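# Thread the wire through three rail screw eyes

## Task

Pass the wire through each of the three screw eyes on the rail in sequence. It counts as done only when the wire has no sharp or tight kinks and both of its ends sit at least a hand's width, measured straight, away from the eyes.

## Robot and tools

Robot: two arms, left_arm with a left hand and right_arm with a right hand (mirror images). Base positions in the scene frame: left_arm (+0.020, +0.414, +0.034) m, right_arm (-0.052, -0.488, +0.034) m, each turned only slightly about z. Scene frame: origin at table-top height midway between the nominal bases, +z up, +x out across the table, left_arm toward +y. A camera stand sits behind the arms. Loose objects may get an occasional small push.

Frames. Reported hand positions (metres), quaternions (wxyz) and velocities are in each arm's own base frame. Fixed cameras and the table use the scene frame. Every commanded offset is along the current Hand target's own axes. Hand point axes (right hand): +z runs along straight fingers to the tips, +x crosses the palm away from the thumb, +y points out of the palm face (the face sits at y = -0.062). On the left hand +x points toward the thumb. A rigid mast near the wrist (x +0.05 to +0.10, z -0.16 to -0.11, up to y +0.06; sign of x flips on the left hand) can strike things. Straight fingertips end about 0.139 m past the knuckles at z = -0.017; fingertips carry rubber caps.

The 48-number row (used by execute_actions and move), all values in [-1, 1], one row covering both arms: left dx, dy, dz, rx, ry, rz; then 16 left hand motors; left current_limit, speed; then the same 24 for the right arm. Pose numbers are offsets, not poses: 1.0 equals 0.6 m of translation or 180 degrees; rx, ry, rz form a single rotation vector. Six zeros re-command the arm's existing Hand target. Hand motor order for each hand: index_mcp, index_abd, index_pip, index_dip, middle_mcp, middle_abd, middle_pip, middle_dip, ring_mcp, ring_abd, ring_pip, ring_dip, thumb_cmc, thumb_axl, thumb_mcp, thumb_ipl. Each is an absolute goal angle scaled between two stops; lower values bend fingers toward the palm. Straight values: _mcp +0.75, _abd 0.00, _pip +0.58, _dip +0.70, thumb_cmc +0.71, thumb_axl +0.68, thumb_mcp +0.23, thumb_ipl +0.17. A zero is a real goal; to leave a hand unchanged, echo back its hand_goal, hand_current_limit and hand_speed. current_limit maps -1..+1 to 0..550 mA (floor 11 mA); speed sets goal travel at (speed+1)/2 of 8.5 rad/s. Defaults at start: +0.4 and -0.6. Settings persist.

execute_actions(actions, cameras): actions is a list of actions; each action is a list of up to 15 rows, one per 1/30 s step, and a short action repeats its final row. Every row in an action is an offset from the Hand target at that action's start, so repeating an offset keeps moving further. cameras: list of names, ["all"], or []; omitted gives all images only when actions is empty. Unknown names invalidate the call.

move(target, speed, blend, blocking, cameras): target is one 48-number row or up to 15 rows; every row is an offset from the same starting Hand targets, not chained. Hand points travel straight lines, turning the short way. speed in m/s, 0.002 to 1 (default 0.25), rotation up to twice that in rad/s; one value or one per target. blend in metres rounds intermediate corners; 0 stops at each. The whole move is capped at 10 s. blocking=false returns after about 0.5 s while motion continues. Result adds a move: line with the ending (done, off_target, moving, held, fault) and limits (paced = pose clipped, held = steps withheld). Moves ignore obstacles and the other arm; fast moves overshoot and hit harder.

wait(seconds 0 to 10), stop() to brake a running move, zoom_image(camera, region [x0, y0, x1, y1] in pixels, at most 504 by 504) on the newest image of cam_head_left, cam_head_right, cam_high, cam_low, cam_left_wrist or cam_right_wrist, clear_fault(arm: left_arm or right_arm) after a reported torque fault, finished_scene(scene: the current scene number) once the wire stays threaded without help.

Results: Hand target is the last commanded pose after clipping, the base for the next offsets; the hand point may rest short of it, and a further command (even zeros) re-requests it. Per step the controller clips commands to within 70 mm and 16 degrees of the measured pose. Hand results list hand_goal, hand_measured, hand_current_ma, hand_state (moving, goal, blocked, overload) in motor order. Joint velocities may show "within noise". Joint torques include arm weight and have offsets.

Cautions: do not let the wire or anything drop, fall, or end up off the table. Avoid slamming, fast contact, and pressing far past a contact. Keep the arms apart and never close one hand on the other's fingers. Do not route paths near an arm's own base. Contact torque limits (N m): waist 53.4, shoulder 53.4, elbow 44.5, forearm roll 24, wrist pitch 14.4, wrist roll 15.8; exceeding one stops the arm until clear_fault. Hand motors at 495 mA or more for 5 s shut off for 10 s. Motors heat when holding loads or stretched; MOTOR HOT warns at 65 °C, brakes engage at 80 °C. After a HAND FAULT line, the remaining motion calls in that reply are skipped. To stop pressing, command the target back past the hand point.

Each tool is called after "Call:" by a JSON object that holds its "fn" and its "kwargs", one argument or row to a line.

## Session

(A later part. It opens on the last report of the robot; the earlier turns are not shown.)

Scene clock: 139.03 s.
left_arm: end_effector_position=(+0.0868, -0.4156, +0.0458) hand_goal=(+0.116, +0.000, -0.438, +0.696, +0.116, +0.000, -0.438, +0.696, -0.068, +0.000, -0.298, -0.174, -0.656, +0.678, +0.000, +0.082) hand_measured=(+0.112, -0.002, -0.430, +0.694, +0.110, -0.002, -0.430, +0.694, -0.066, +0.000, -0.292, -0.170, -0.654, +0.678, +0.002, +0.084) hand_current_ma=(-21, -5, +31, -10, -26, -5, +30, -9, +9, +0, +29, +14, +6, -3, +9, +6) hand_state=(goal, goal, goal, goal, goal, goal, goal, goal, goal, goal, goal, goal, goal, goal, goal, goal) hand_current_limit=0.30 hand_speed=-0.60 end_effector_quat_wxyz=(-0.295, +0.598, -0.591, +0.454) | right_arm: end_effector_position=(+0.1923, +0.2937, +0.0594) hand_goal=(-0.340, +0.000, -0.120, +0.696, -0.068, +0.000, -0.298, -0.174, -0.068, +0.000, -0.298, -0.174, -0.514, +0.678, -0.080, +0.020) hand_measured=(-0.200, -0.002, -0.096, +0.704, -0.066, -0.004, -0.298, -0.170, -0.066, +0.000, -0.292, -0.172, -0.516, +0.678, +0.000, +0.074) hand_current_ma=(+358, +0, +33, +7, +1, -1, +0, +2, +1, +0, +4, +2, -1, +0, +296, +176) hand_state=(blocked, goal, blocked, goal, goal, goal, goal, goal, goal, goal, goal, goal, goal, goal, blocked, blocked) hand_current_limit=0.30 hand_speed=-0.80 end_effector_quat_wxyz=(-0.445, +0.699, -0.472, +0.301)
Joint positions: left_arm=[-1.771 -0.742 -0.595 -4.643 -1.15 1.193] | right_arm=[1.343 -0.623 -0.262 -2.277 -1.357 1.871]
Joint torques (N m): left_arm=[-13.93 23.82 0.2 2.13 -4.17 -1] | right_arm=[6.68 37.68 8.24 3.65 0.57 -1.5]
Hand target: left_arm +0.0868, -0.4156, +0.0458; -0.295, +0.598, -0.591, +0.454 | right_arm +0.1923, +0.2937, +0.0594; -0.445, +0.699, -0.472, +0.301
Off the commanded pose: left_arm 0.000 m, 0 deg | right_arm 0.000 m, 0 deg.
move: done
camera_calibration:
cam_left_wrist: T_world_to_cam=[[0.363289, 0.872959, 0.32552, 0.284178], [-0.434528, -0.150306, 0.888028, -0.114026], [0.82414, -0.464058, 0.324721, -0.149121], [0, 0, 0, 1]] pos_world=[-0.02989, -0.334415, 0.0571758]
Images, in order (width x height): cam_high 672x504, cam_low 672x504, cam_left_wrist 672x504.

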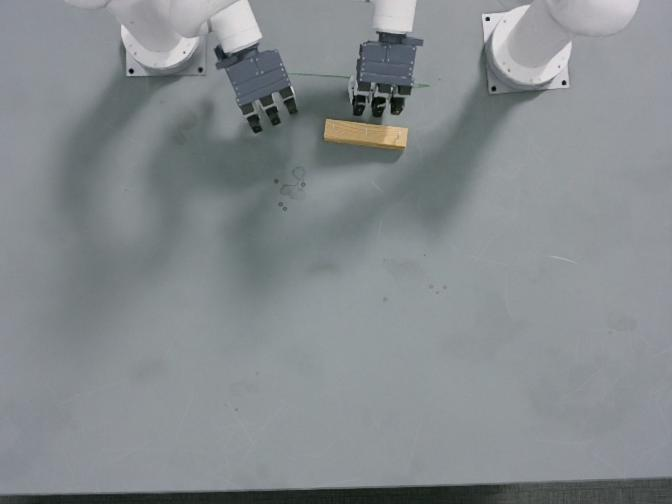

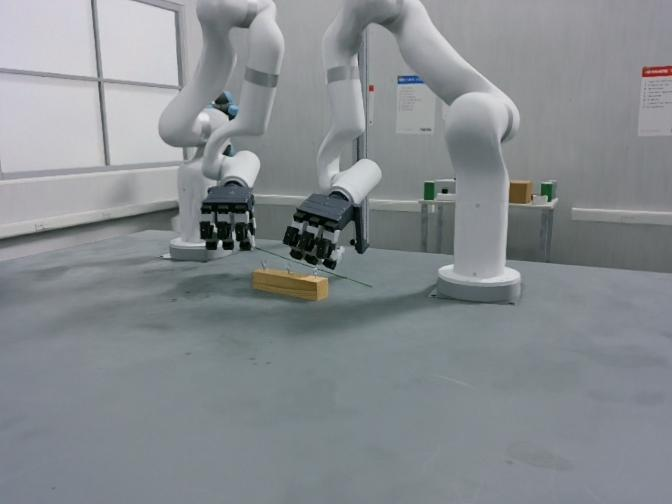

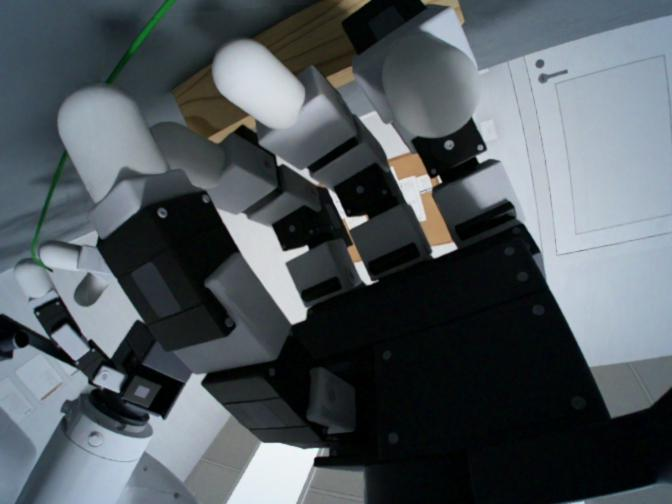

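Call:
{"fn": "move", "kwargs": {
  "target": [0,0.0453,0.0211,0,0,0,0.115,0,-0.438,0.696,0.115,0,-0.438,0.696,-0.068,0,-0.299,-0.174,-0.657,0.677,0,0.081,0.3,-0.6,0,0,0,0,0,0,-0.34,0,-0.12,0.696,-0.068,0,-0.299,-0.174,-0.068,0,-0.299,-0.174,-0.514,0.677,-0.08,0.02,0.3,-0.8],
  "speed": 0.04,
  "cameras": ["cam_left_wrist","cam_low","cam_right_wrist"]
}}

Call:
{"fn": "zoom_image", "kwargs": {
  "camera": "cam_left_wrist",
  "region": [0, 0, 300, 300]
}}

Call:
{"fn": "zoom_image", "kwargs": {
  "camera": "cam_low",
  "region": [200, 180, 400, 310]
}}

Scene clock: 140.90 s.
left_arm: end_effector_position=(+0.0862, -0.4214, +0.0164) hand_goal=(+0.116, +0.000, -0.438, +0.696, +0.116, +0.000, -0.438, +0.696, -0.068, +0.000, -0.298, -0.174, -0.656, +0.678, +0.000, +0.082) hand_measured=(+0.112, -0.002, -0.430, +0.694, +0.110, -0.002, -0.430, +0.694, -0.066, +0.000, -0.292, -0.170, -0.654, +0.678, +0.002, +0.084) hand_current_ma=(-21, -5, +30, -10, -26, -5, +30, -9, +9, +0, +29, +14, +5, -3, +9, +6) hand_state=(goal, goal, goal, goal, goal, goal, goal, goal, goal, goal, goal, goal, goal, goal, goal, goal) hand_current_limit=0.30 hand_speed=-0.60 end_effector_quat_wxyz=(-0.295, +0.598, -0.591, +0.454) | right_arm: end_effector_position=(+0.1923, +0.2937, +0.0594) hand_goal=(-0.340, +0.000, -0.120, +0.696, -0.068, +0.000, -0.298, -0.174, -0.068, +0.000, -0.298, -0.174, -0.514, +0.678, -0.080, +0.020) hand_measured=(-0.200, -0.002, -0.096, +0.704, -0.066, -0.004, -0.298, -0.170, -0.066, +0.000, -0.292, -0.172, -0.516, +0.678, +0.000, +0.074) hand_current_ma=(+358, +0, +33, +7, +1, -1, +0, +2, +1, +0, +4, +2, -1, +0, +296, +176) hand_state=(blocked, goal, blocked, goal, goal, goal, goal, goal, goal, goal, goal, goal, goal, goal, blocked, blocked) hand_current_limit=0.30 hand_speed=-0.80 end_effector_quat_wxyz=(-0.445, +0.699, -0.472, +0.301)
Joint positions: left_arm=[-1.77 -0.836 -0.644 -4.622 -1.154 1.144] | right_arm=[1.343 -0.623 -0.262 -2.277 -1.357 1.871]
Joint torques (N m): left_arm=[12.36 23.52 -17.22 1.76 -4.24 -1.23] | right_arm=[6.98 38.06 7.85 3.72 0.61 -1.57]
Hand target: left_arm +0.0862, -0.4214, +0.0164; -0.295, +0.598, -0.591, +0.454 | right_arm +0.1923, +0.2937, +0.0594; -0.445, +0.699, -0.472, +0.301
Off the commanded pose: left_arm 0.000 m, 0 deg | right_arm 0.000 m, 0 deg.
move: done
camera_calibration:
cam_left_wrist: T_world_to_cam=[[0.36336, 0.872919, 0.325548, 0.299016], [-0.43454, -0.150299, 0.888023, -0.0890487], [0.824102, -0.464136, 0.324706, -0.141798], [0, 0, 0, 1]] pos_world=[-0.0304899, -0.340214, 0.0277758]
cam_right_wrist: T_world_to_cam=[[-0.503598, 0.661431, -0.555786, -0.0230635], [-0.579811, 0.218163, 0.785, -0.0458824], [0.640475, 0.717575, 0.273638, -0.231236], [0, 0, 0, 1]] pos_world=[0.109883, 0.191194, 0.0864742]
Images, in order (width x height): cam_low 672x504, cam_left_wrist 672x504, cam_right_wrist 672x504.

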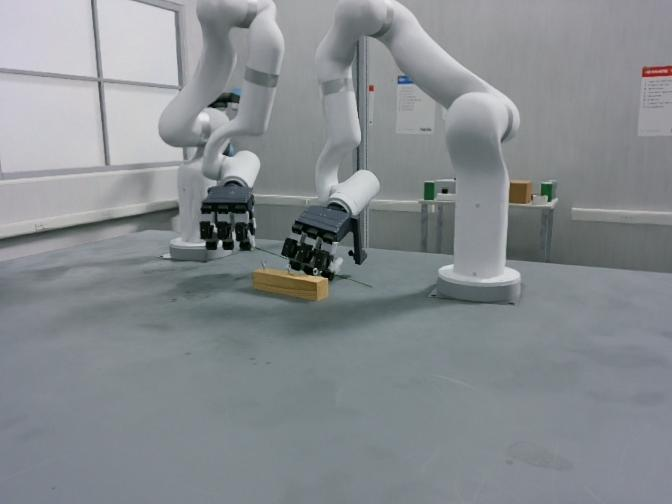

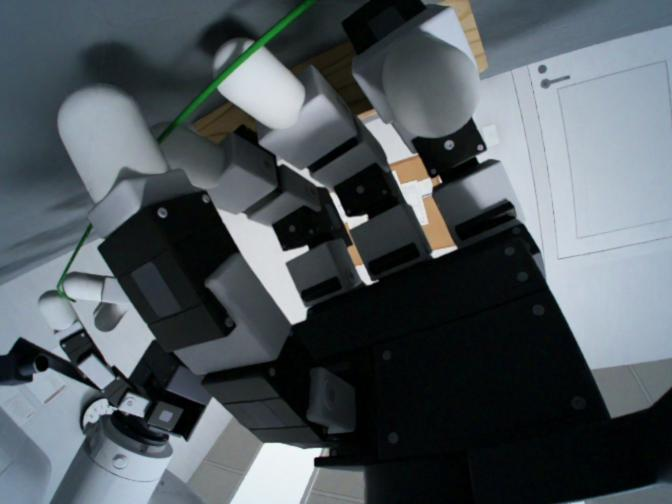

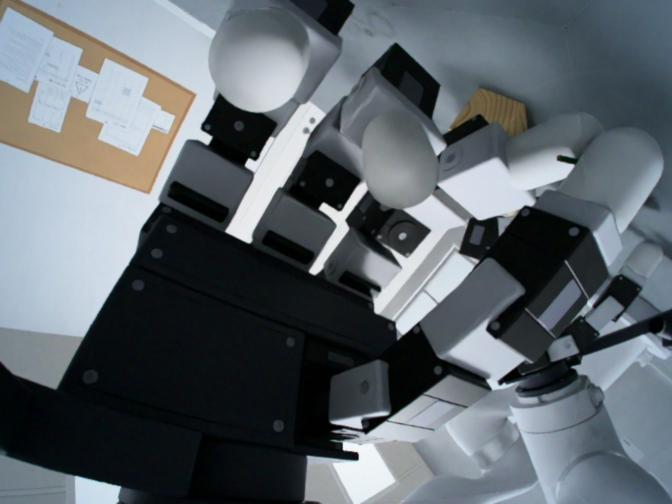

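Scaled by 1.680 from the camera's 672x504 image, which has a finer 960x720 frame.

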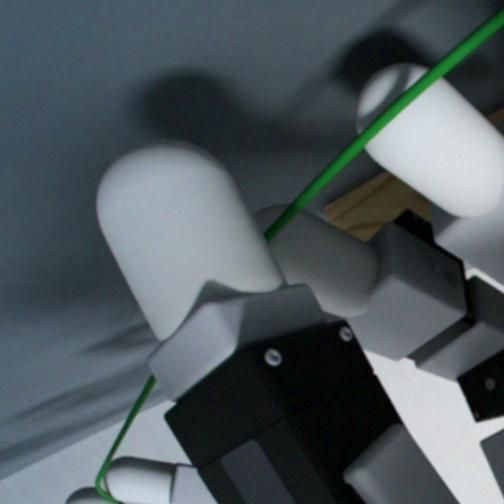

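Scaled by 2.520 from the camera's 672x504 image, which has a finer 960x720 frame.

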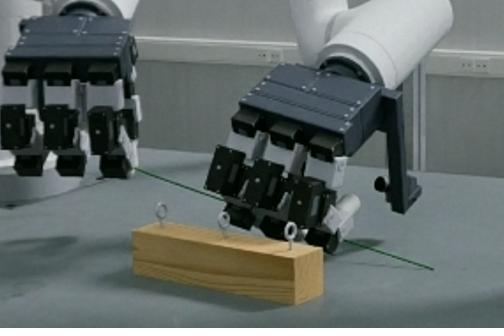

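Call:
{"fn": "move", "kwargs": {
  "target": [
    [0,0,0,0,0,0,-0.018,0,-0.334,0.696,-0.018,0,-0.334,0.696,-0.068,0,-0.299,-0.174,-0.657,0.677,0,0.081,0.3,-0.8,0,0,0,0,0,0,-0.34,0,-0.12,0.696,-0.068,0,-0.299,-0.174,-0.068,0,-0.299,-0.174,-0.514,0.677,-0.08,0.02,0.3,-0.8],
    [0,0,0,0,0,0,-0.16,0,-0.203,0.696,-0.16,0,-0.203,0.696,-0.068,0,-0.299,-0.174,-0.657,0.677,0,0.081,0.3,-0.8,0,0,0,0,0,0,-0.34,0,-0.12,0.696,-0.068,0,-0.299,-0.174,-0.068,0,-0.299,-0.174,-0.514,0.677,-0.08,0.02,0.3,-0.8]
  ],
  "speed": 0.04,
  "cameras": ["cam_left_wrist"]
}}

Call:
{"fn": "zoom_image", "kwargs": {
  "camera": "cam_left_wrist",
  "region": [0, 0, 300, 300]
}}

Scene clock: 142.30 s.
left_arm: end_effector_position=(+0.0862, -0.4214, +0.0164) hand_goal=(-0.160, +0.000, -0.202, +0.696, -0.160, +0.000, -0.202, +0.696, -0.068, +0.000, -0.298, -0.174, -0.656, +0.678, +0.000, +0.082) hand_measured=(-0.136, +0.000, -0.202, +0.694, -0.150, -0.002, -0.202, +0.694, -0.066, +0.000, -0.292, -0.170, -0.654, +0.678, +0.010, +0.086) hand_current_ma=(+113, +1, +4, -9, +45, -5, +2, -6, +9, +0, +29, +14, +9, -2, +54, +24) hand_state=(blocked, goal, goal, goal, goal, goal, goal, goal, goal, goal, goal, goal, goal, goal, goal, goal) hand_current_limit=0.30 hand_speed=-0.80 end_effector_quat_wxyz=(-0.295, +0.598, -0.591, +0.454) | right_arm: end_effector_position=(+0.1923, +0.2937, +0.0594) hand_goal=(-0.340, +0.000, -0.120, +0.696, -0.068, +0.000, -0.298, -0.174, -0.068, +0.000, -0.298, -0.174, -0.514, +0.678, -0.080, +0.020) hand_measured=(-0.200, +0.002, -0.094, +0.704, -0.066, -0.004, -0.298, -0.170, -0.066, +0.000, -0.292, -0.172, -0.516, +0.678, +0.000, +0.074) hand_current_ma=(+358, +0, +37, +8, +1, -1, +0, +2, +1, +0, +4, +2, -1, +0, +293, +174) hand_state=(blocked, goal, blocked, goal, goal, goal, goal, goal, goal, goal, goal, goal, goal, goal, blocked, blocked) hand_current_limit=0.30 hand_speed=-0.80 end_effector_quat_wxyz=(-0.445, +0.699, -0.472, +0.301)
Joint positions: left_arm=[-1.77 -0.836 -0.644 -4.622 -1.154 1.144] | right_arm=[1.343 -0.623 -0.262 -2.277 -1.357 1.871]
Joint torques (N m): left_arm=[10.54 25.76 -15.71 1.82 -3.96 -0.9] | right_arm=[6.04 37.99 7.93 3.76 0.56 -1.53]
Hand target: left_arm +0.0862, -0.4214, +0.0164; -0.295, +0.598, -0.591, +0.454 | right_arm +0.1923, +0.2937, +0.0594; -0.445, +0.699, -0.472, +0.301
Off the commanded pose: left_arm 0.000 m, 0 deg | right_arm 0.000 m, 0 deg.
move: done
camera_calibration:
cam_left_wrist: T_world_to_cam=[[0.363289, 0.872959, 0.32552, 0.299062], [-0.434528, -0.150306, 0.888028, -0.088962], [0.82414, -0.464058, 0.324721, -0.141738], [0, 0, 0, 1]] pos_world=[-0.03049, -0.340215, 0.0276758]
Images, in order (width x height): cam_left_wrist 672x504.

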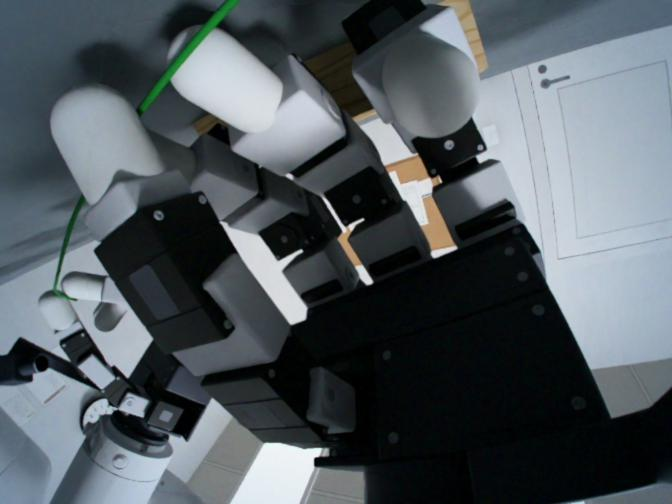

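Scaled by 1.680 from the camera's 672x504 image, which has a finer 960x720 frame.

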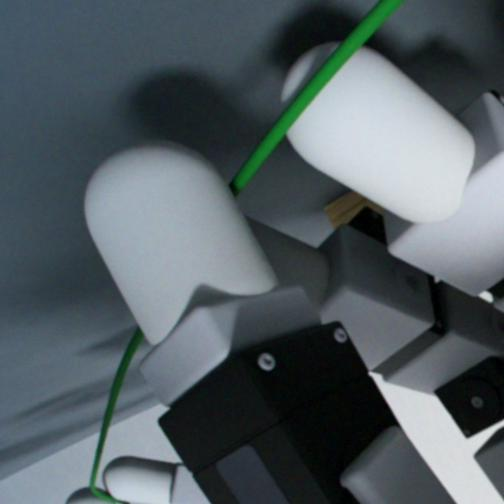

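Call:
{"fn": "move", "kwargs": {
  "target": [
    [0,0,0,0,0,0,-0.16,0,-0.203,0.696,-0.16,0,-0.203,0.696,-0.068,0,-0.299,-0.174,-0.70,0.677,0,0.081,0.3,-0.8,0,0,0,0,0,0,-0.34,0,-0.12,0.696,-0.068,0,-0.299,-0.174,-0.068,0,-0.299,-0.174,-0.514,0.677,-0.08,0.02,0.3,-0.8],
    [0,0,0,0,0,0,-0.30,0,-0.14,0.696,-0.32,0,-0.14,0.696,-0.068,0,-0.299,-0.174,-0.70,0.677,-0.06,0.03,0.3,-0.8,0,0,0,0,0,0,-0.34,0,-0.12,0.696,-0.068,0,-0.299,-0.174,-0.068,0,-0.299,-0.174,-0.514,0.677,-0.08,0.02,0.3,-0.8]
  ],
  "speed": 0.04,
  "cameras": ["cam_left_wrist"]
}}

Call:
{"fn": "zoom_image", "kwargs": {
  "camera": "cam_left_wrist",
  "region": [0, 0, 300, 300]
}}

Scene clock: 143.70 s.
left_arm: end_effector_position=(+0.0862, -0.4214, +0.0164) hand_goal=(-0.300, +0.000, -0.140, +0.696, -0.320, +0.000, -0.140, +0.696, -0.068, +0.000, -0.298, -0.174, -0.700, +0.678, -0.060, +0.030) hand_measured=(-0.194, +0.000, -0.130, +0.696, -0.212, -0.002, -0.128, +0.700, -0.066, +0.000, -0.292, -0.170, -0.668, +0.684, +0.022, +0.082) hand_current_ma=(+357, +2, +40, +3, +357, -5, +54, +13, +9, +0, +29, +14, +150, +27, +358, +328) hand_state=(blocked, goal, goal, goal, blocked, goal, goal, goal, goal, goal, goal, goal, blocked, goal, blocked, blocked) hand_current_limit=0.30 hand_speed=-0.80 end_effector_quat_wxyz=(-0.295, +0.598, -0.591, +0.454) | right_arm: end_effector_position=(+0.1923, +0.2937, +0.0594) hand_goal=(-0.340, +0.000, -0.120, +0.696, -0.068, +0.000, -0.298, -0.174, -0.068, +0.000, -0.298, -0.174, -0.514, +0.678, -0.080, +0.020) hand_measured=(-0.200, +0.006, -0.088, +0.708, -0.066, -0.004, -0.298, -0.170, -0.066, +0.000, -0.292, -0.172, -0.514, +0.680, -0.002, +0.072) hand_current_ma=(+357, +3, +52, +12, +1, -1, +0, +2, +1, +0, +4, +2, +0, +1, +283, +163) hand_state=(blocked, goal, blocked, goal, goal, goal, goal, goal, goal, goal, goal, goal, goal, goal, blocked, blocked) hand_current_limit=0.30 hand_speed=-0.80 end_effector_quat_wxyz=(-0.445, +0.699, -0.472, +0.301)
Joint positions: left_arm=[-1.77 -0.836 -0.644 -4.622 -1.154 1.144] | right_arm=[1.343 -0.623 -0.262 -2.277 -1.357 1.871]
Joint torques (N m): left_arm=[10.22 27.17 -13.03 1.7 -3.62 -0.26] | right_arm=[6.23 36.27 7.96 3.69 0.47 -1.43]
Hand target: left_arm +0.0862, -0.4214, +0.0164; -0.295, +0.598, -0.591, +0.454 | right_arm +0.1923, +0.2937, +0.0594; -0.445, +0.699, -0.472, +0.301
Off the commanded pose: left_arm 0.000 m, 0 deg | right_arm 0.000 m, 0 deg.
move: done
camera_calibration:
cam_left_wrist: T_world_to_cam=[[0.363289, 0.872959, 0.32552, 0.299062], [-0.434528, -0.150306, 0.888028, -0.088962], [0.82414, -0.464058, 0.324721, -0.141738], [0, 0, 0, 1]] pos_world=[-0.03049, -0.340215, 0.0276758]
Images, in order (width x height): cam_left_wrist 672x504.

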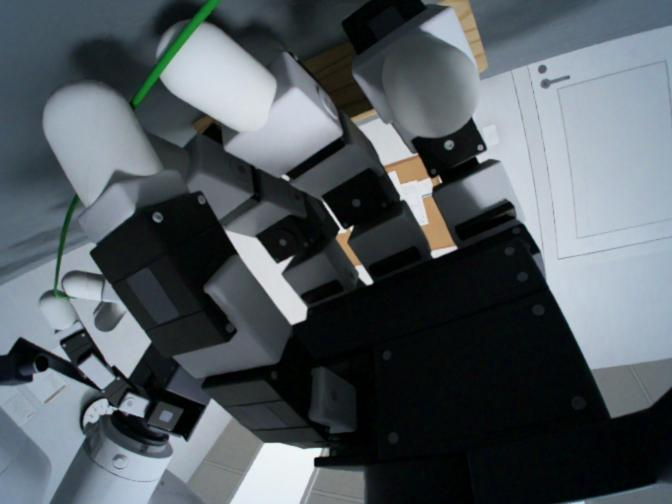

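Scaled by 1.680 from the camera's 672x504 image, which has a finer 960x720 frame.

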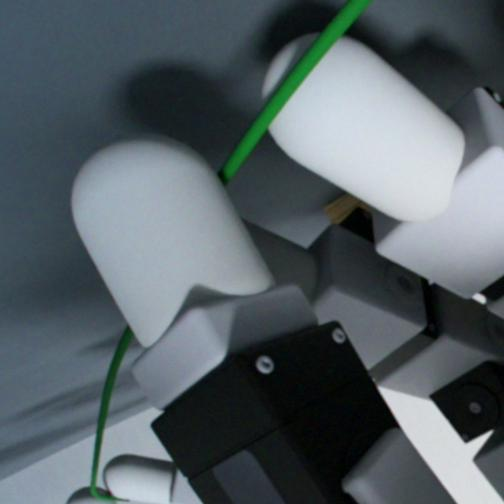

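Call:
{"fn": "move", "kwargs": {
  "target": [
    [0,0,0,0,0,0,-0.30,0,-0.14,0.696,-0.32,0,-0.14,0.696,-0.068,0,-0.299,-0.174,-0.70,0.677,-0.06,0.03,0.2,-0.8,0,0,0,0,0,0,0.115,0,-0.438,0.696,-0.068,0,-0.299,-0.174,-0.068,0,-0.299,-0.174,-0.514,0.677,0,0.08,0.3,-0.8],
    [0,0,0,0,0,0,-0.30,0,-0.14,0.696,-0.32,0,-0.14,0.696,-0.068,0,-0.299,-0.174,-0.70,0.677,-0.06,0.03,0.2,-0.8,0.0,-0.0755,-0.0352,0,0,0,0.115,0,-0.438,0.696,-0.068,0,-0.299,-0.174,-0.068,0,-0.299,-0.174,-0.514,0.677,0,0.08,0.3,-0.8]
  ],
  "speed": 0.06,
  "cameras": ["cam_left_wrist","cam_low","cam_right_wrist","cam_high"]
}}

Call:
{"fn": "zoom_image", "kwargs": {
  "camera": "cam_low",
  "region": [200, 180, 400, 310]
}}

Call:
{"fn": "zoom_image", "kwargs": {
  "camera": "cam_high",
  "region": [260, 40, 450, 160]
}}

Scene clock: 146.43 s.
left_arm: end_effector_position=(+0.0862, -0.4214, +0.0164) hand_goal=(-0.300, +0.000, -0.140, +0.696, -0.320, +0.000, -0.140, +0.696, -0.068, +0.000, -0.298, -0.174, -0.700, +0.678, -0.060, +0.030) hand_measured=(-0.206, +0.000, -0.118, +0.704, -0.214, -0.002, -0.120, +0.702, -0.066, +0.000, -0.292, -0.170, -0.668, +0.684, +0.026, +0.078) hand_current_ma=(+330, -1, +93, +36, +330, -10, +91, +28, +9, +0, +29, +14, +145, +29, +330, +302) hand_state=(blocked, goal, blocked, goal, blocked, goal, blocked, goal, goal, goal, goal, goal, blocked, goal, blocked, blocked) hand_current_limit=0.20 hand_speed=-0.80 end_effector_quat_wxyz=(-0.295, +0.598, -0.591, +0.454) | right_arm: end_effector_position=(+0.1923, +0.2937, +0.1093) hand_goal=(+0.116, +0.000, -0.438, +0.696, -0.068, +0.000, -0.298, -0.174, -0.068, +0.000, -0.298, -0.174, -0.514, +0.678, +0.000, +0.080) hand_measured=(+0.110, +0.004, -0.432, +0.700, -0.066, -0.004, -0.298, -0.170, -0.066, +0.000, -0.292, -0.172, -0.514, +0.680, +0.002, +0.082) hand_current_ma=(-5, +1, +5, +2, +1, -1, +0, +2, +1, +0, +4, +2, +0, +1, +1, +2) hand_state=(goal, goal, goal, goal, goal, goal, goal, goal, goal, goal, goal, goal, goal, goal, goal, goal) hand_current_limit=0.30 hand_speed=-0.80 end_effector_quat_wxyz=(-0.445, +0.699, -0.472, +0.301)
Joint positions: left_arm=[-1.77 -0.836 -0.644 -4.622 -1.154 1.144] | right_arm=[1.344 -0.386 -0.204 -2.238 -1.243 1.727]
Joint torques (N m): left_arm=[8.09 26.74 -6.76 1.81 -3.2 0.96] | right_arm=[7.41 35.46 3.13 3.35 0.74 -1.56]
Hand target: left_arm +0.0862, -0.4214, +0.0164; -0.295, +0.598, -0.591, +0.454 | right_arm +0.1923, +0.2937, +0.1094; -0.445, +0.699, -0.472, +0.301
Off the commanded pose: left_arm 0.000 m, 0 deg | right_arm 0.000 m, 0 deg.
move: done
camera_calibration:
cam_left_wrist: T_world_to_cam=[[0.36336, 0.872919, 0.325548, 0.299049], [-0.43454, -0.150299, 0.888023, -0.0889599], [0.824102, -0.464136, 0.324706, -0.141765], [0, 0, 0, 1]] pos_world=[-0.0304899, -0.340214, 0.0276758]
cam_right_wrist: T_world_to_cam=[[-0.503518, 0.661463, -0.555821, 0.0046602], [-0.57983, 0.218224, 0.784969, -0.0850594], [0.640521, 0.717527, 0.273656, -0.244888], [0, 0, 0, 1]] pos_world=[0.109883, 0.191193, 0.136374]
Images, in order (width x height): cam_high 672x504, cam_low 672x504, cam_left_wrist 672x504, cam_right_wrist 672x504.

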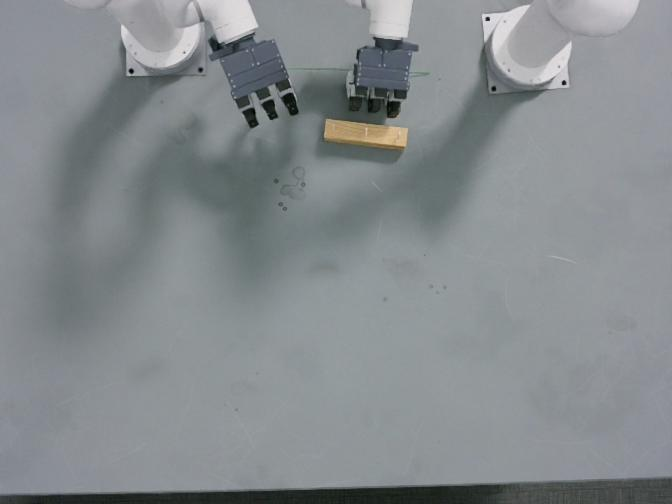

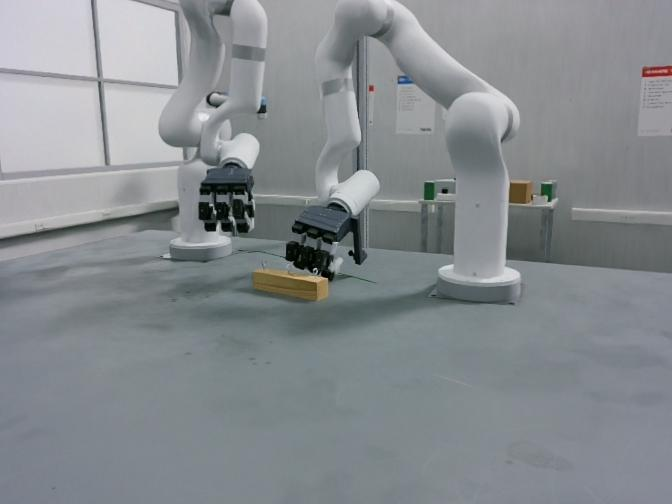

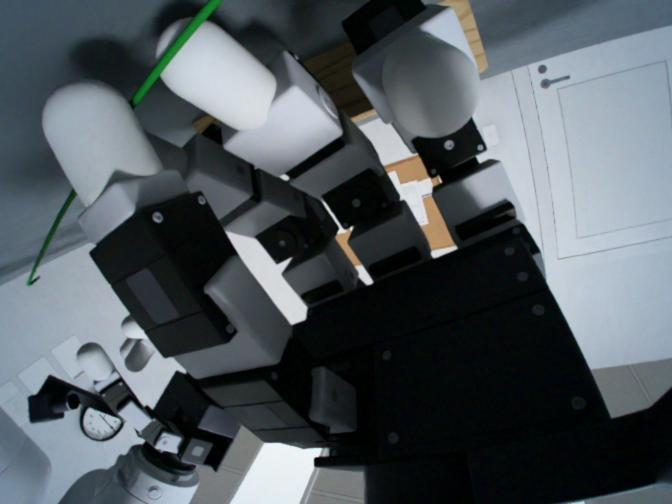

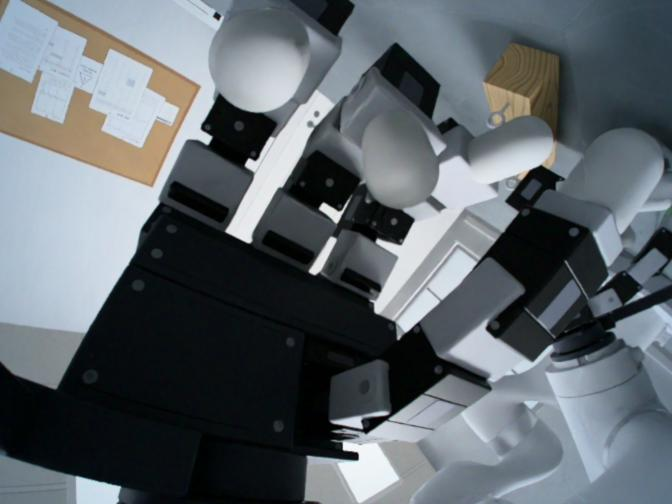

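Scaled by 2.520 from the camera's 672x504 image, which has a finer 960x720 frame.

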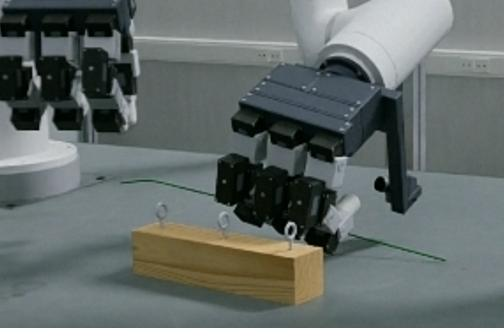

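Scaled by 2.653 from the camera's 672x504 image, which has a finer 960x720 frame.

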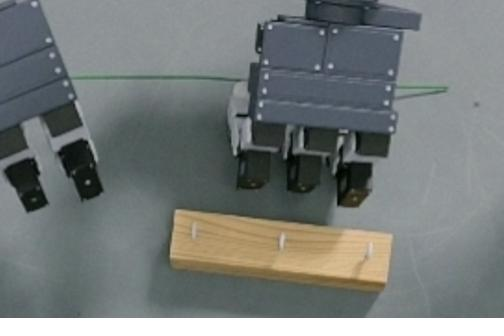

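Call:
{"fn": "move", "kwargs": {
  "target": [0.0346,-0.1298,-0.0605,0,-0.0264,0.0565,-0.30,0,-0.14,0.696,-0.32,0,-0.14,0.696,-0.068,0,-0.299,-0.174,-0.70,0.677,-0.06,0.03,0.2,-0.8,0,0,0,0,0,0,0.115,0,-0.438,0.696,-0.068,0,-0.299,-0.174,-0.068,0,-0.299,-0.174,-0.514,0.677,0,0.08,0.3,-0.8],
  "speed": 0.06,
  "cameras": ["all"]
}}

Call:
{"fn": "zoom_image", "kwargs": {
  "camera": "cam_low",
  "region": [200, 180, 400, 310]
}}

Call:
{"fn": "zoom_image", "kwargs": {
  "camera": "cam_high",
  "region": [260, 20, 450, 160]
}}

Call:
{"fn": "zoom_image", "kwargs": {
  "camera": "cam_left_wrist",
  "region": [0, 0, 300, 300]
}}

Scene clock: 149.23 s.
left_arm: end_effector_position=(+0.0857, -0.4250, +0.1047) hand_goal=(-0.300, +0.000, -0.140, +0.696, -0.320, +0.000, -0.140, +0.696, -0.068, +0.000, -0.298, -0.174, -0.700, +0.678, -0.060, +0.030) hand_measured=(-0.206, +0.000, -0.118, +0.704, -0.214, -0.002, -0.120, +0.702, -0.066, +0.000, -0.292, -0.170, -0.668, +0.684, +0.026, +0.078) hand_current_ma=(+330, -1, +93, +36, +330, -10, +91, +28, +9, +0, +29, +14, +145, +29, +330, +302) hand_state=(blocked, goal, blocked, goal, blocked, goal, blocked, goal, goal, goal, goal, goal, blocked, goal, blocked, blocked) hand_current_limit=0.20 hand_speed=-0.80 end_effector_quat_wxyz=(+0.358, -0.562, +0.629, -0.401) | right_arm: end_effector_position=(+0.1923, +0.2937, +0.1094) hand_goal=(+0.116, +0.000, -0.438, +0.696, -0.068, +0.000, -0.298, -0.174, -0.068, +0.000, -0.298, -0.174, -0.514, +0.678, +0.000, +0.080) hand_measured=(+0.110, +0.004, -0.432, +0.700, -0.066, -0.004, -0.298, -0.170, -0.066, +0.000, -0.292, -0.172, -0.514, +0.680, +0.002, +0.082) hand_current_ma=(-5, +1, +5, +2, +1, -1, +0, +2, +1, +0, +4, +2, +0, +1, +1, +2) hand_state=(goal, goal, goal, goal, goal, goal, goal, goal, goal, goal, goal, goal, goal, goal, goal, goal) hand_current_limit=0.30 hand_speed=-0.80 end_effector_quat_wxyz=(-0.445, +0.699, -0.472, +0.301)
Joint positions: left_arm=[-1.762 -0.581 -0.646 -4.821 -1.142 1.641] | right_arm=[1.344 -0.386 -0.204 -2.238 -1.243 1.727]
Joint torques (N m): left_arm=[12.11 57.49 -22.34 -2.64 -4.1 1.21] | right_arm=[7.79 35.07 2.64 3.41 0.66 -1.65]
Hand target: left_arm +0.0857, -0.4250, +0.1047; +0.358, -0.562, +0.629, -0.401 | right_arm +0.1923, +0.2937, +0.1094; -0.445, +0.699, -0.472, +0.301
Off the commanded pose: left_arm 0.000 m, 0 deg | right_arm 0.000 m, 0 deg.
move: done
camera_calibration:
cam_left_wrist: T_world_to_cam=[[0.353968, 0.792799, 0.496162, 0.222485], [-0.453398, -0.31854, 0.832444, -0.232205], [0.818008, -0.519617, 0.246701, -0.186617], [0, 0, 0, 1]] pos_world=[-0.0313799, -0.347321, 0.128948]
cam_right_wrist: T_world_to_cam=[[-0.503598, 0.661431, -0.555786, 0.00460407], [-0.579811, 0.218163, 0.785, -0.0850757], [0.640475, 0.717575, 0.273638, -0.244962], [0, 0, 0, 1]] pos_world=[0.109883, 0.191294, 0.136374]

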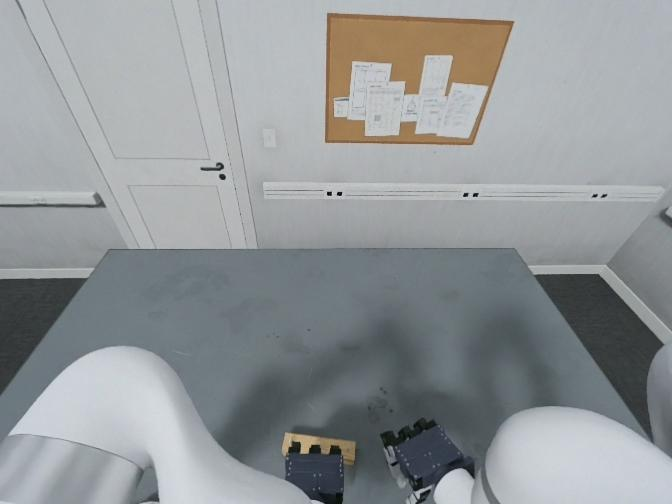

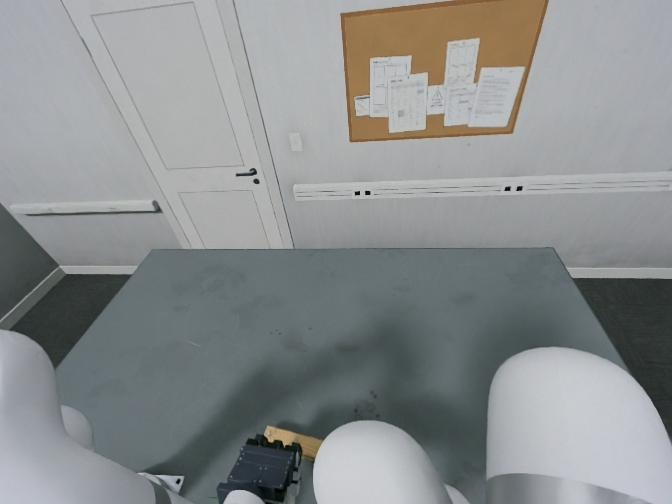

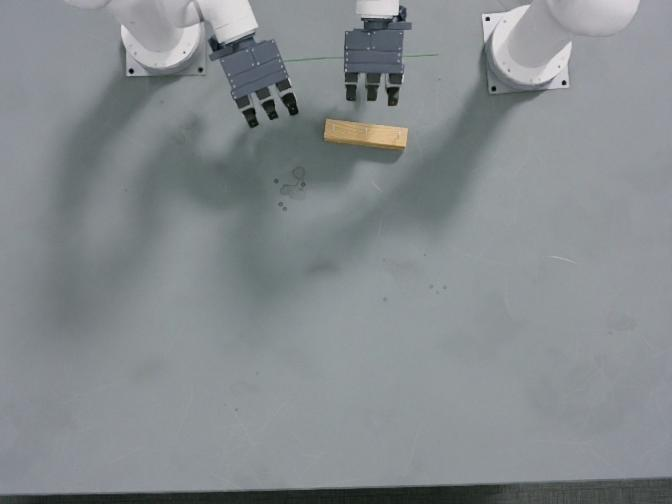

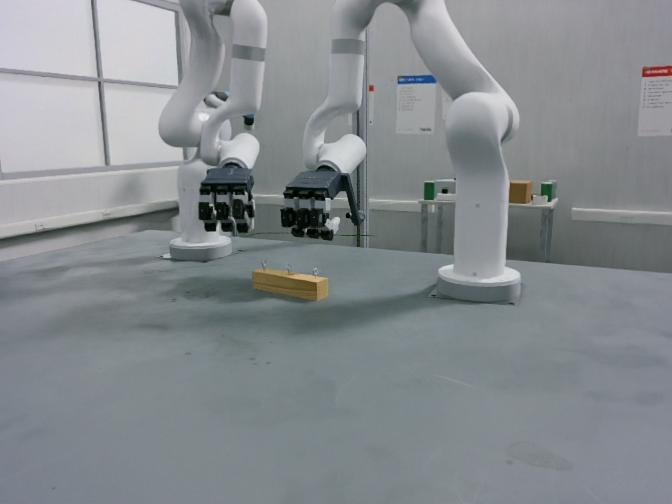

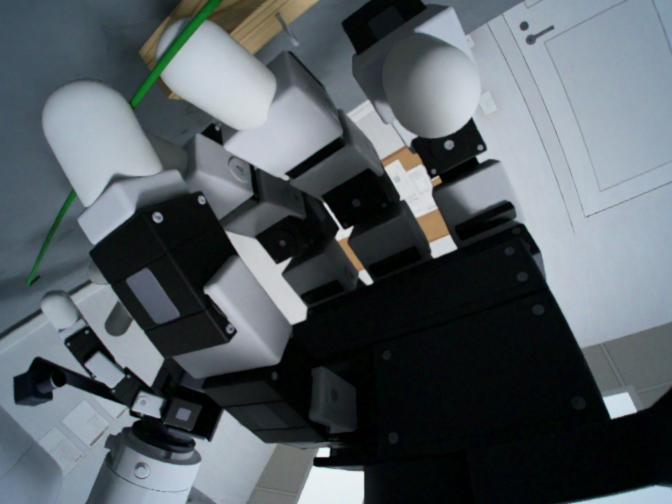

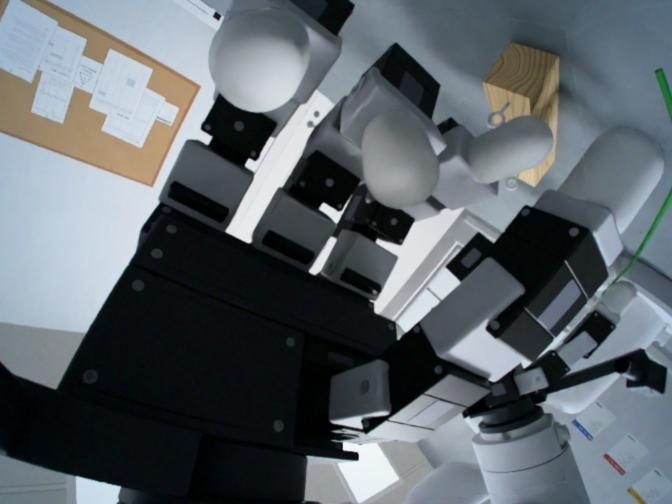

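Scaled by 2.520 from the camera's 672x504 image, which has a finer 960x720 frame.

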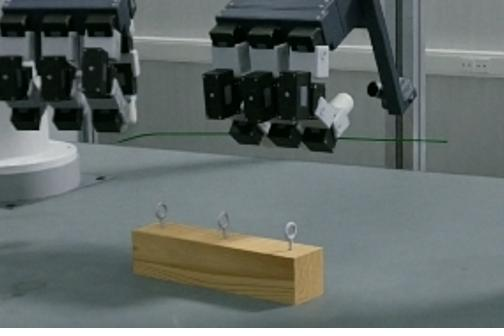

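Scaled by 2.653 from the camera's 672x504 image, which has a finer 960x720 frame.

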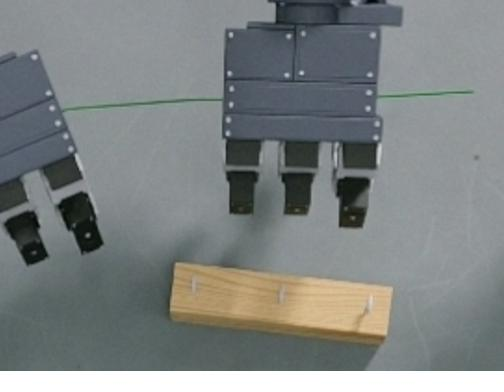

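Scaled by 1.680 from the camera's 672x504 image, which has a finer 960x720 frame.

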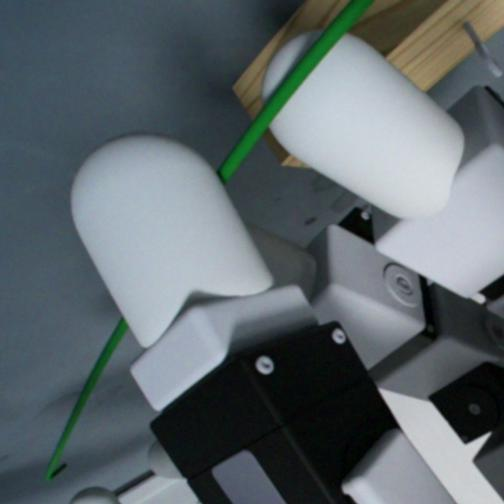

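Call:
{"fn": "zoom_image", "kwargs": {
  "camera": "cam_right_wrist",
  "region": [400, 40, 672, 300]
}}

Scaled by 1.853 from the camera's 672x504 image, which has a finer 960x720 frame.

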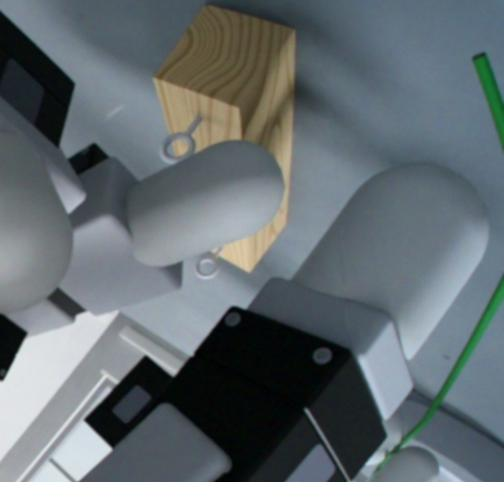

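Call:
{"fn": "move", "kwargs": {
  "target": [
    [0,0,0,0,0,0,-0.30,0,-0.14,0.696,-0.32,0,-0.14,0.696,-0.068,0,-0.299,-0.174,-0.70,0.677,-0.06,0.03,0.2,-0.8,0,-0.0755,-0.0352,0,0,0,0.115,0,-0.438,0.696,0.115,0,-0.438,0.696,-0.068,0,-0.299,-0.174,-0.657,0.677,0,0.08,0.3,-0.6],
    [0,0,0,0,0,0,-0.30,0,-0.14,0.696,-0.32,0,-0.14,0.696,-0.068,0,-0.299,-0.174,-0.70,0.677,-0.06,0.03,0.2,-0.8,-0.1638,-0.0783,-0.0118,0,0.0981,0.0457,0.115,0,-0.438,0.696,0.115,0,-0.438,0.696,-0.068,0,-0.299,-0.174,-0.657,0.677,0,0.08,0.3,-0.6]
  ],
  "speed": 0.1,
  "cameras": ["cam_left_wrist","cam_low","cam_right_wrist","cam_high"]
}}

Call:
{"fn": "zoom_image", "kwargs": {
  "camera": "cam_right_wrist",
  "region": [400, 0, 672, 300]
}}

Call:
{"fn": "zoom_image", "kwargs": {
  "camera": "cam_low",
  "region": [200, 150, 400, 310]
}}

Scene clock: 155.87 s.
left_arm: end_effector_position=(+0.0857, -0.4250, +0.1047) hand_goal=(-0.300, +0.000, -0.140, +0.696, -0.320, +0.000, -0.140, +0.696, -0.068, +0.000, -0.298, -0.174, -0.700, +0.678, -0.060, +0.030) hand_measured=(-0.206, +0.000, -0.118, +0.704, -0.214, -0.002, -0.120, +0.702, -0.066, +0.000, -0.292, -0.170, -0.668, +0.684, +0.026, +0.078) hand_current_ma=(+330, -1, +93, +36, +330, -10, +91, +28, +9, +0, +29, +14, +145, +29, +330, +302) hand_state=(blocked, goal, blocked, goal, blocked, goal, blocked, goal, goal, goal, goal, goal, blocked, goal, blocked, blocked) hand_current_limit=0.20 hand_speed=-0.80 end_effector_quat_wxyz=(+0.358, -0.562, +0.629, -0.401) | right_arm: end_effector_position=(+0.1699, +0.3824, +0.1552) hand_goal=(+0.116, +0.000, -0.438, +0.696, +0.116, +0.000, -0.438, +0.696, -0.068, +0.000, -0.298, -0.174, -0.656, +0.678, +0.000, +0.080) hand_measured=(+0.110, +0.002, -0.432, +0.700, +0.112, -0.002, -0.432, +0.694, -0.066, +0.000, -0.292, -0.172, -0.654, +0.680, +0.002, +0.082) hand_current_ma=(-4, +1, +5, +2, -4, -1, +4, -1, +1, +0, +4, +2, +2, +1, +1, +2) hand_state=(goal, goal, goal, goal, goal, goal, goal, goal, goal, goal, goal, goal, goal, goal, goal, goal) hand_current_limit=0.30 hand_speed=-0.60 end_effector_quat_wxyz=(-0.393, +0.616, -0.576, +0.367)
Joint positions: left_arm=[-1.762 -0.581 -0.646 -4.821 -1.142 1.641] | right_arm=[1.547 -0.374 -0.509 -1.6 -1.126 1.422]
Joint torques (N m): left_arm=[12.91 57.68 -22.48 -2.44 -4.07 1.04] | right_arm=[-5.3 40.42 -3.88 -4.32 0.49 2.12]
Hand target: left_arm +0.0857, -0.4250, +0.1047; +0.358, -0.562, +0.629, -0.401 | right_arm +0.1699, +0.3824, +0.1552; -0.393, +0.616, -0.576, +0.367 (not the last commanded pose)
Off the commanded pose: left_arm 0.000 m, 0 deg | right_arm 0.008 m, 2 deg.
move: held (right_arm; a check stopped the path); limits=held
pose unreachable (right arm): on one or more control steps of this call, first in action 0 (counted from 0), this arm could not follow its commanded pose, so it was not sent that pose on those steps. It may still have moved: this result reports where it is.
cause: moving toward the commanded pose would bring a part of the arm too close to another arm (a part of this arm just beyond joint 5 (wrist pitch) and a part of the left arm just beyond its joint 4 (forearm roll), 12 mm apart when this arm was first held).
camera_calibration:
cam_left_wrist: T_world_to_cam=[[0.353992, 0.792815, 0.496118, 0.222497], [-0.453379, -0.318499, 0.83247, -0.232193], [0.818008, -0.519617, 0.2467, -0.186616], [0, 0, 0, 1]] pos_world=[-0.0313799, -0.347321, 0.128948]
cam_right_wrist: T_world_to_cam=[[-0.275562, 0.784743, -0.555198, -0.125855], [-0.484348, 0.385543, 0.785343, -0.233803], [0.830345, 0.48532, 0.273848, -0.250249], [0, 0, 0, 1]] pos_world=[0.05987, 0.310356, 0.182271]
Images, in order (width x height): cam_high 672x504, cam_low 672x504, cam_left_wrist 672x504, cam_right_wrist 672x504.

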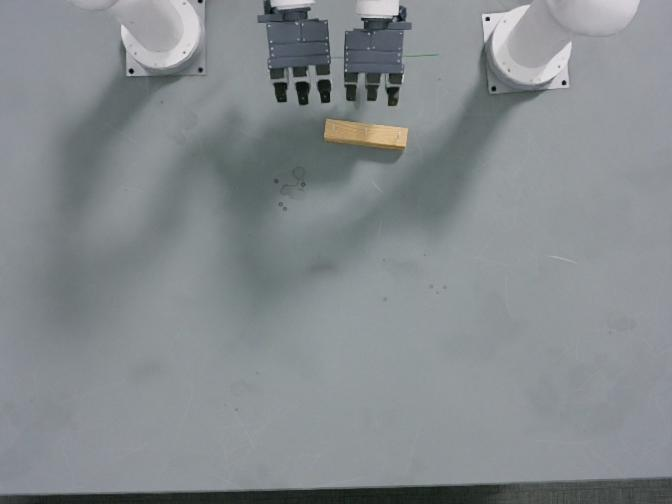

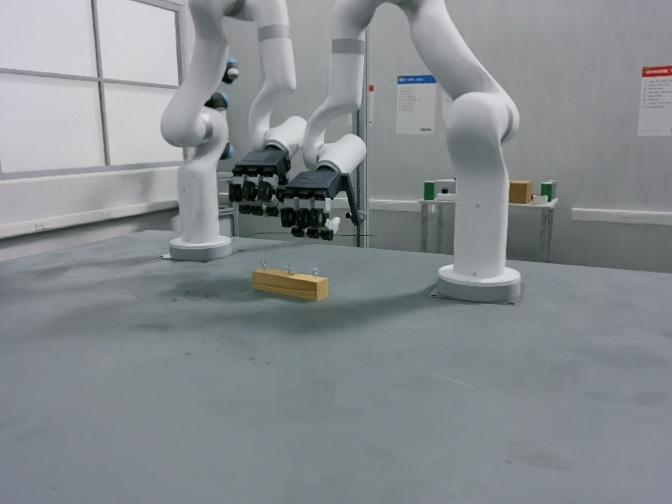

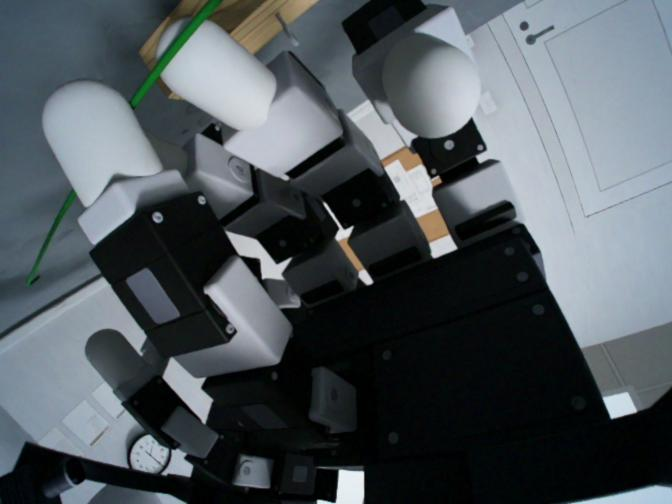

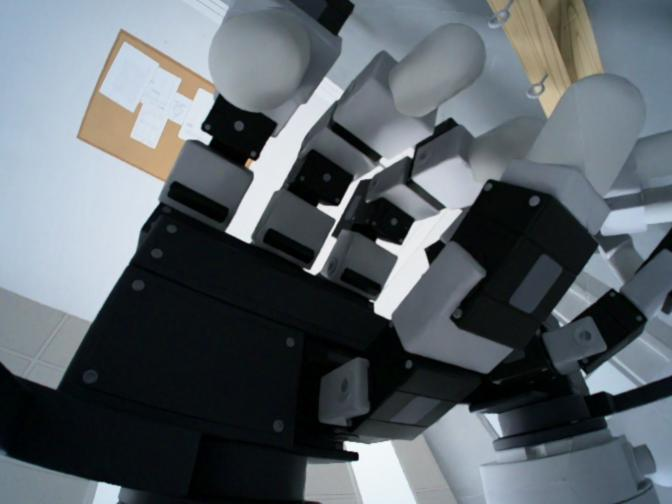

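Scaled by 1.680 from the camera's 672x504 image, which has a finer 960x720 frame.

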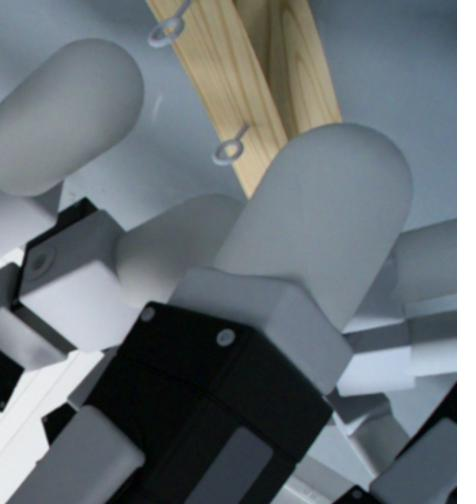

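Scaled by 2.520 from the camera's 672x504 image, which has a finer 960x720 frame.

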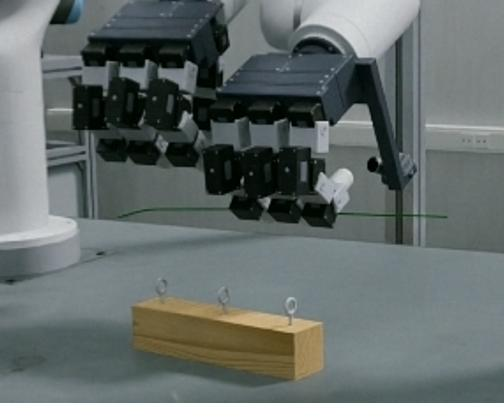

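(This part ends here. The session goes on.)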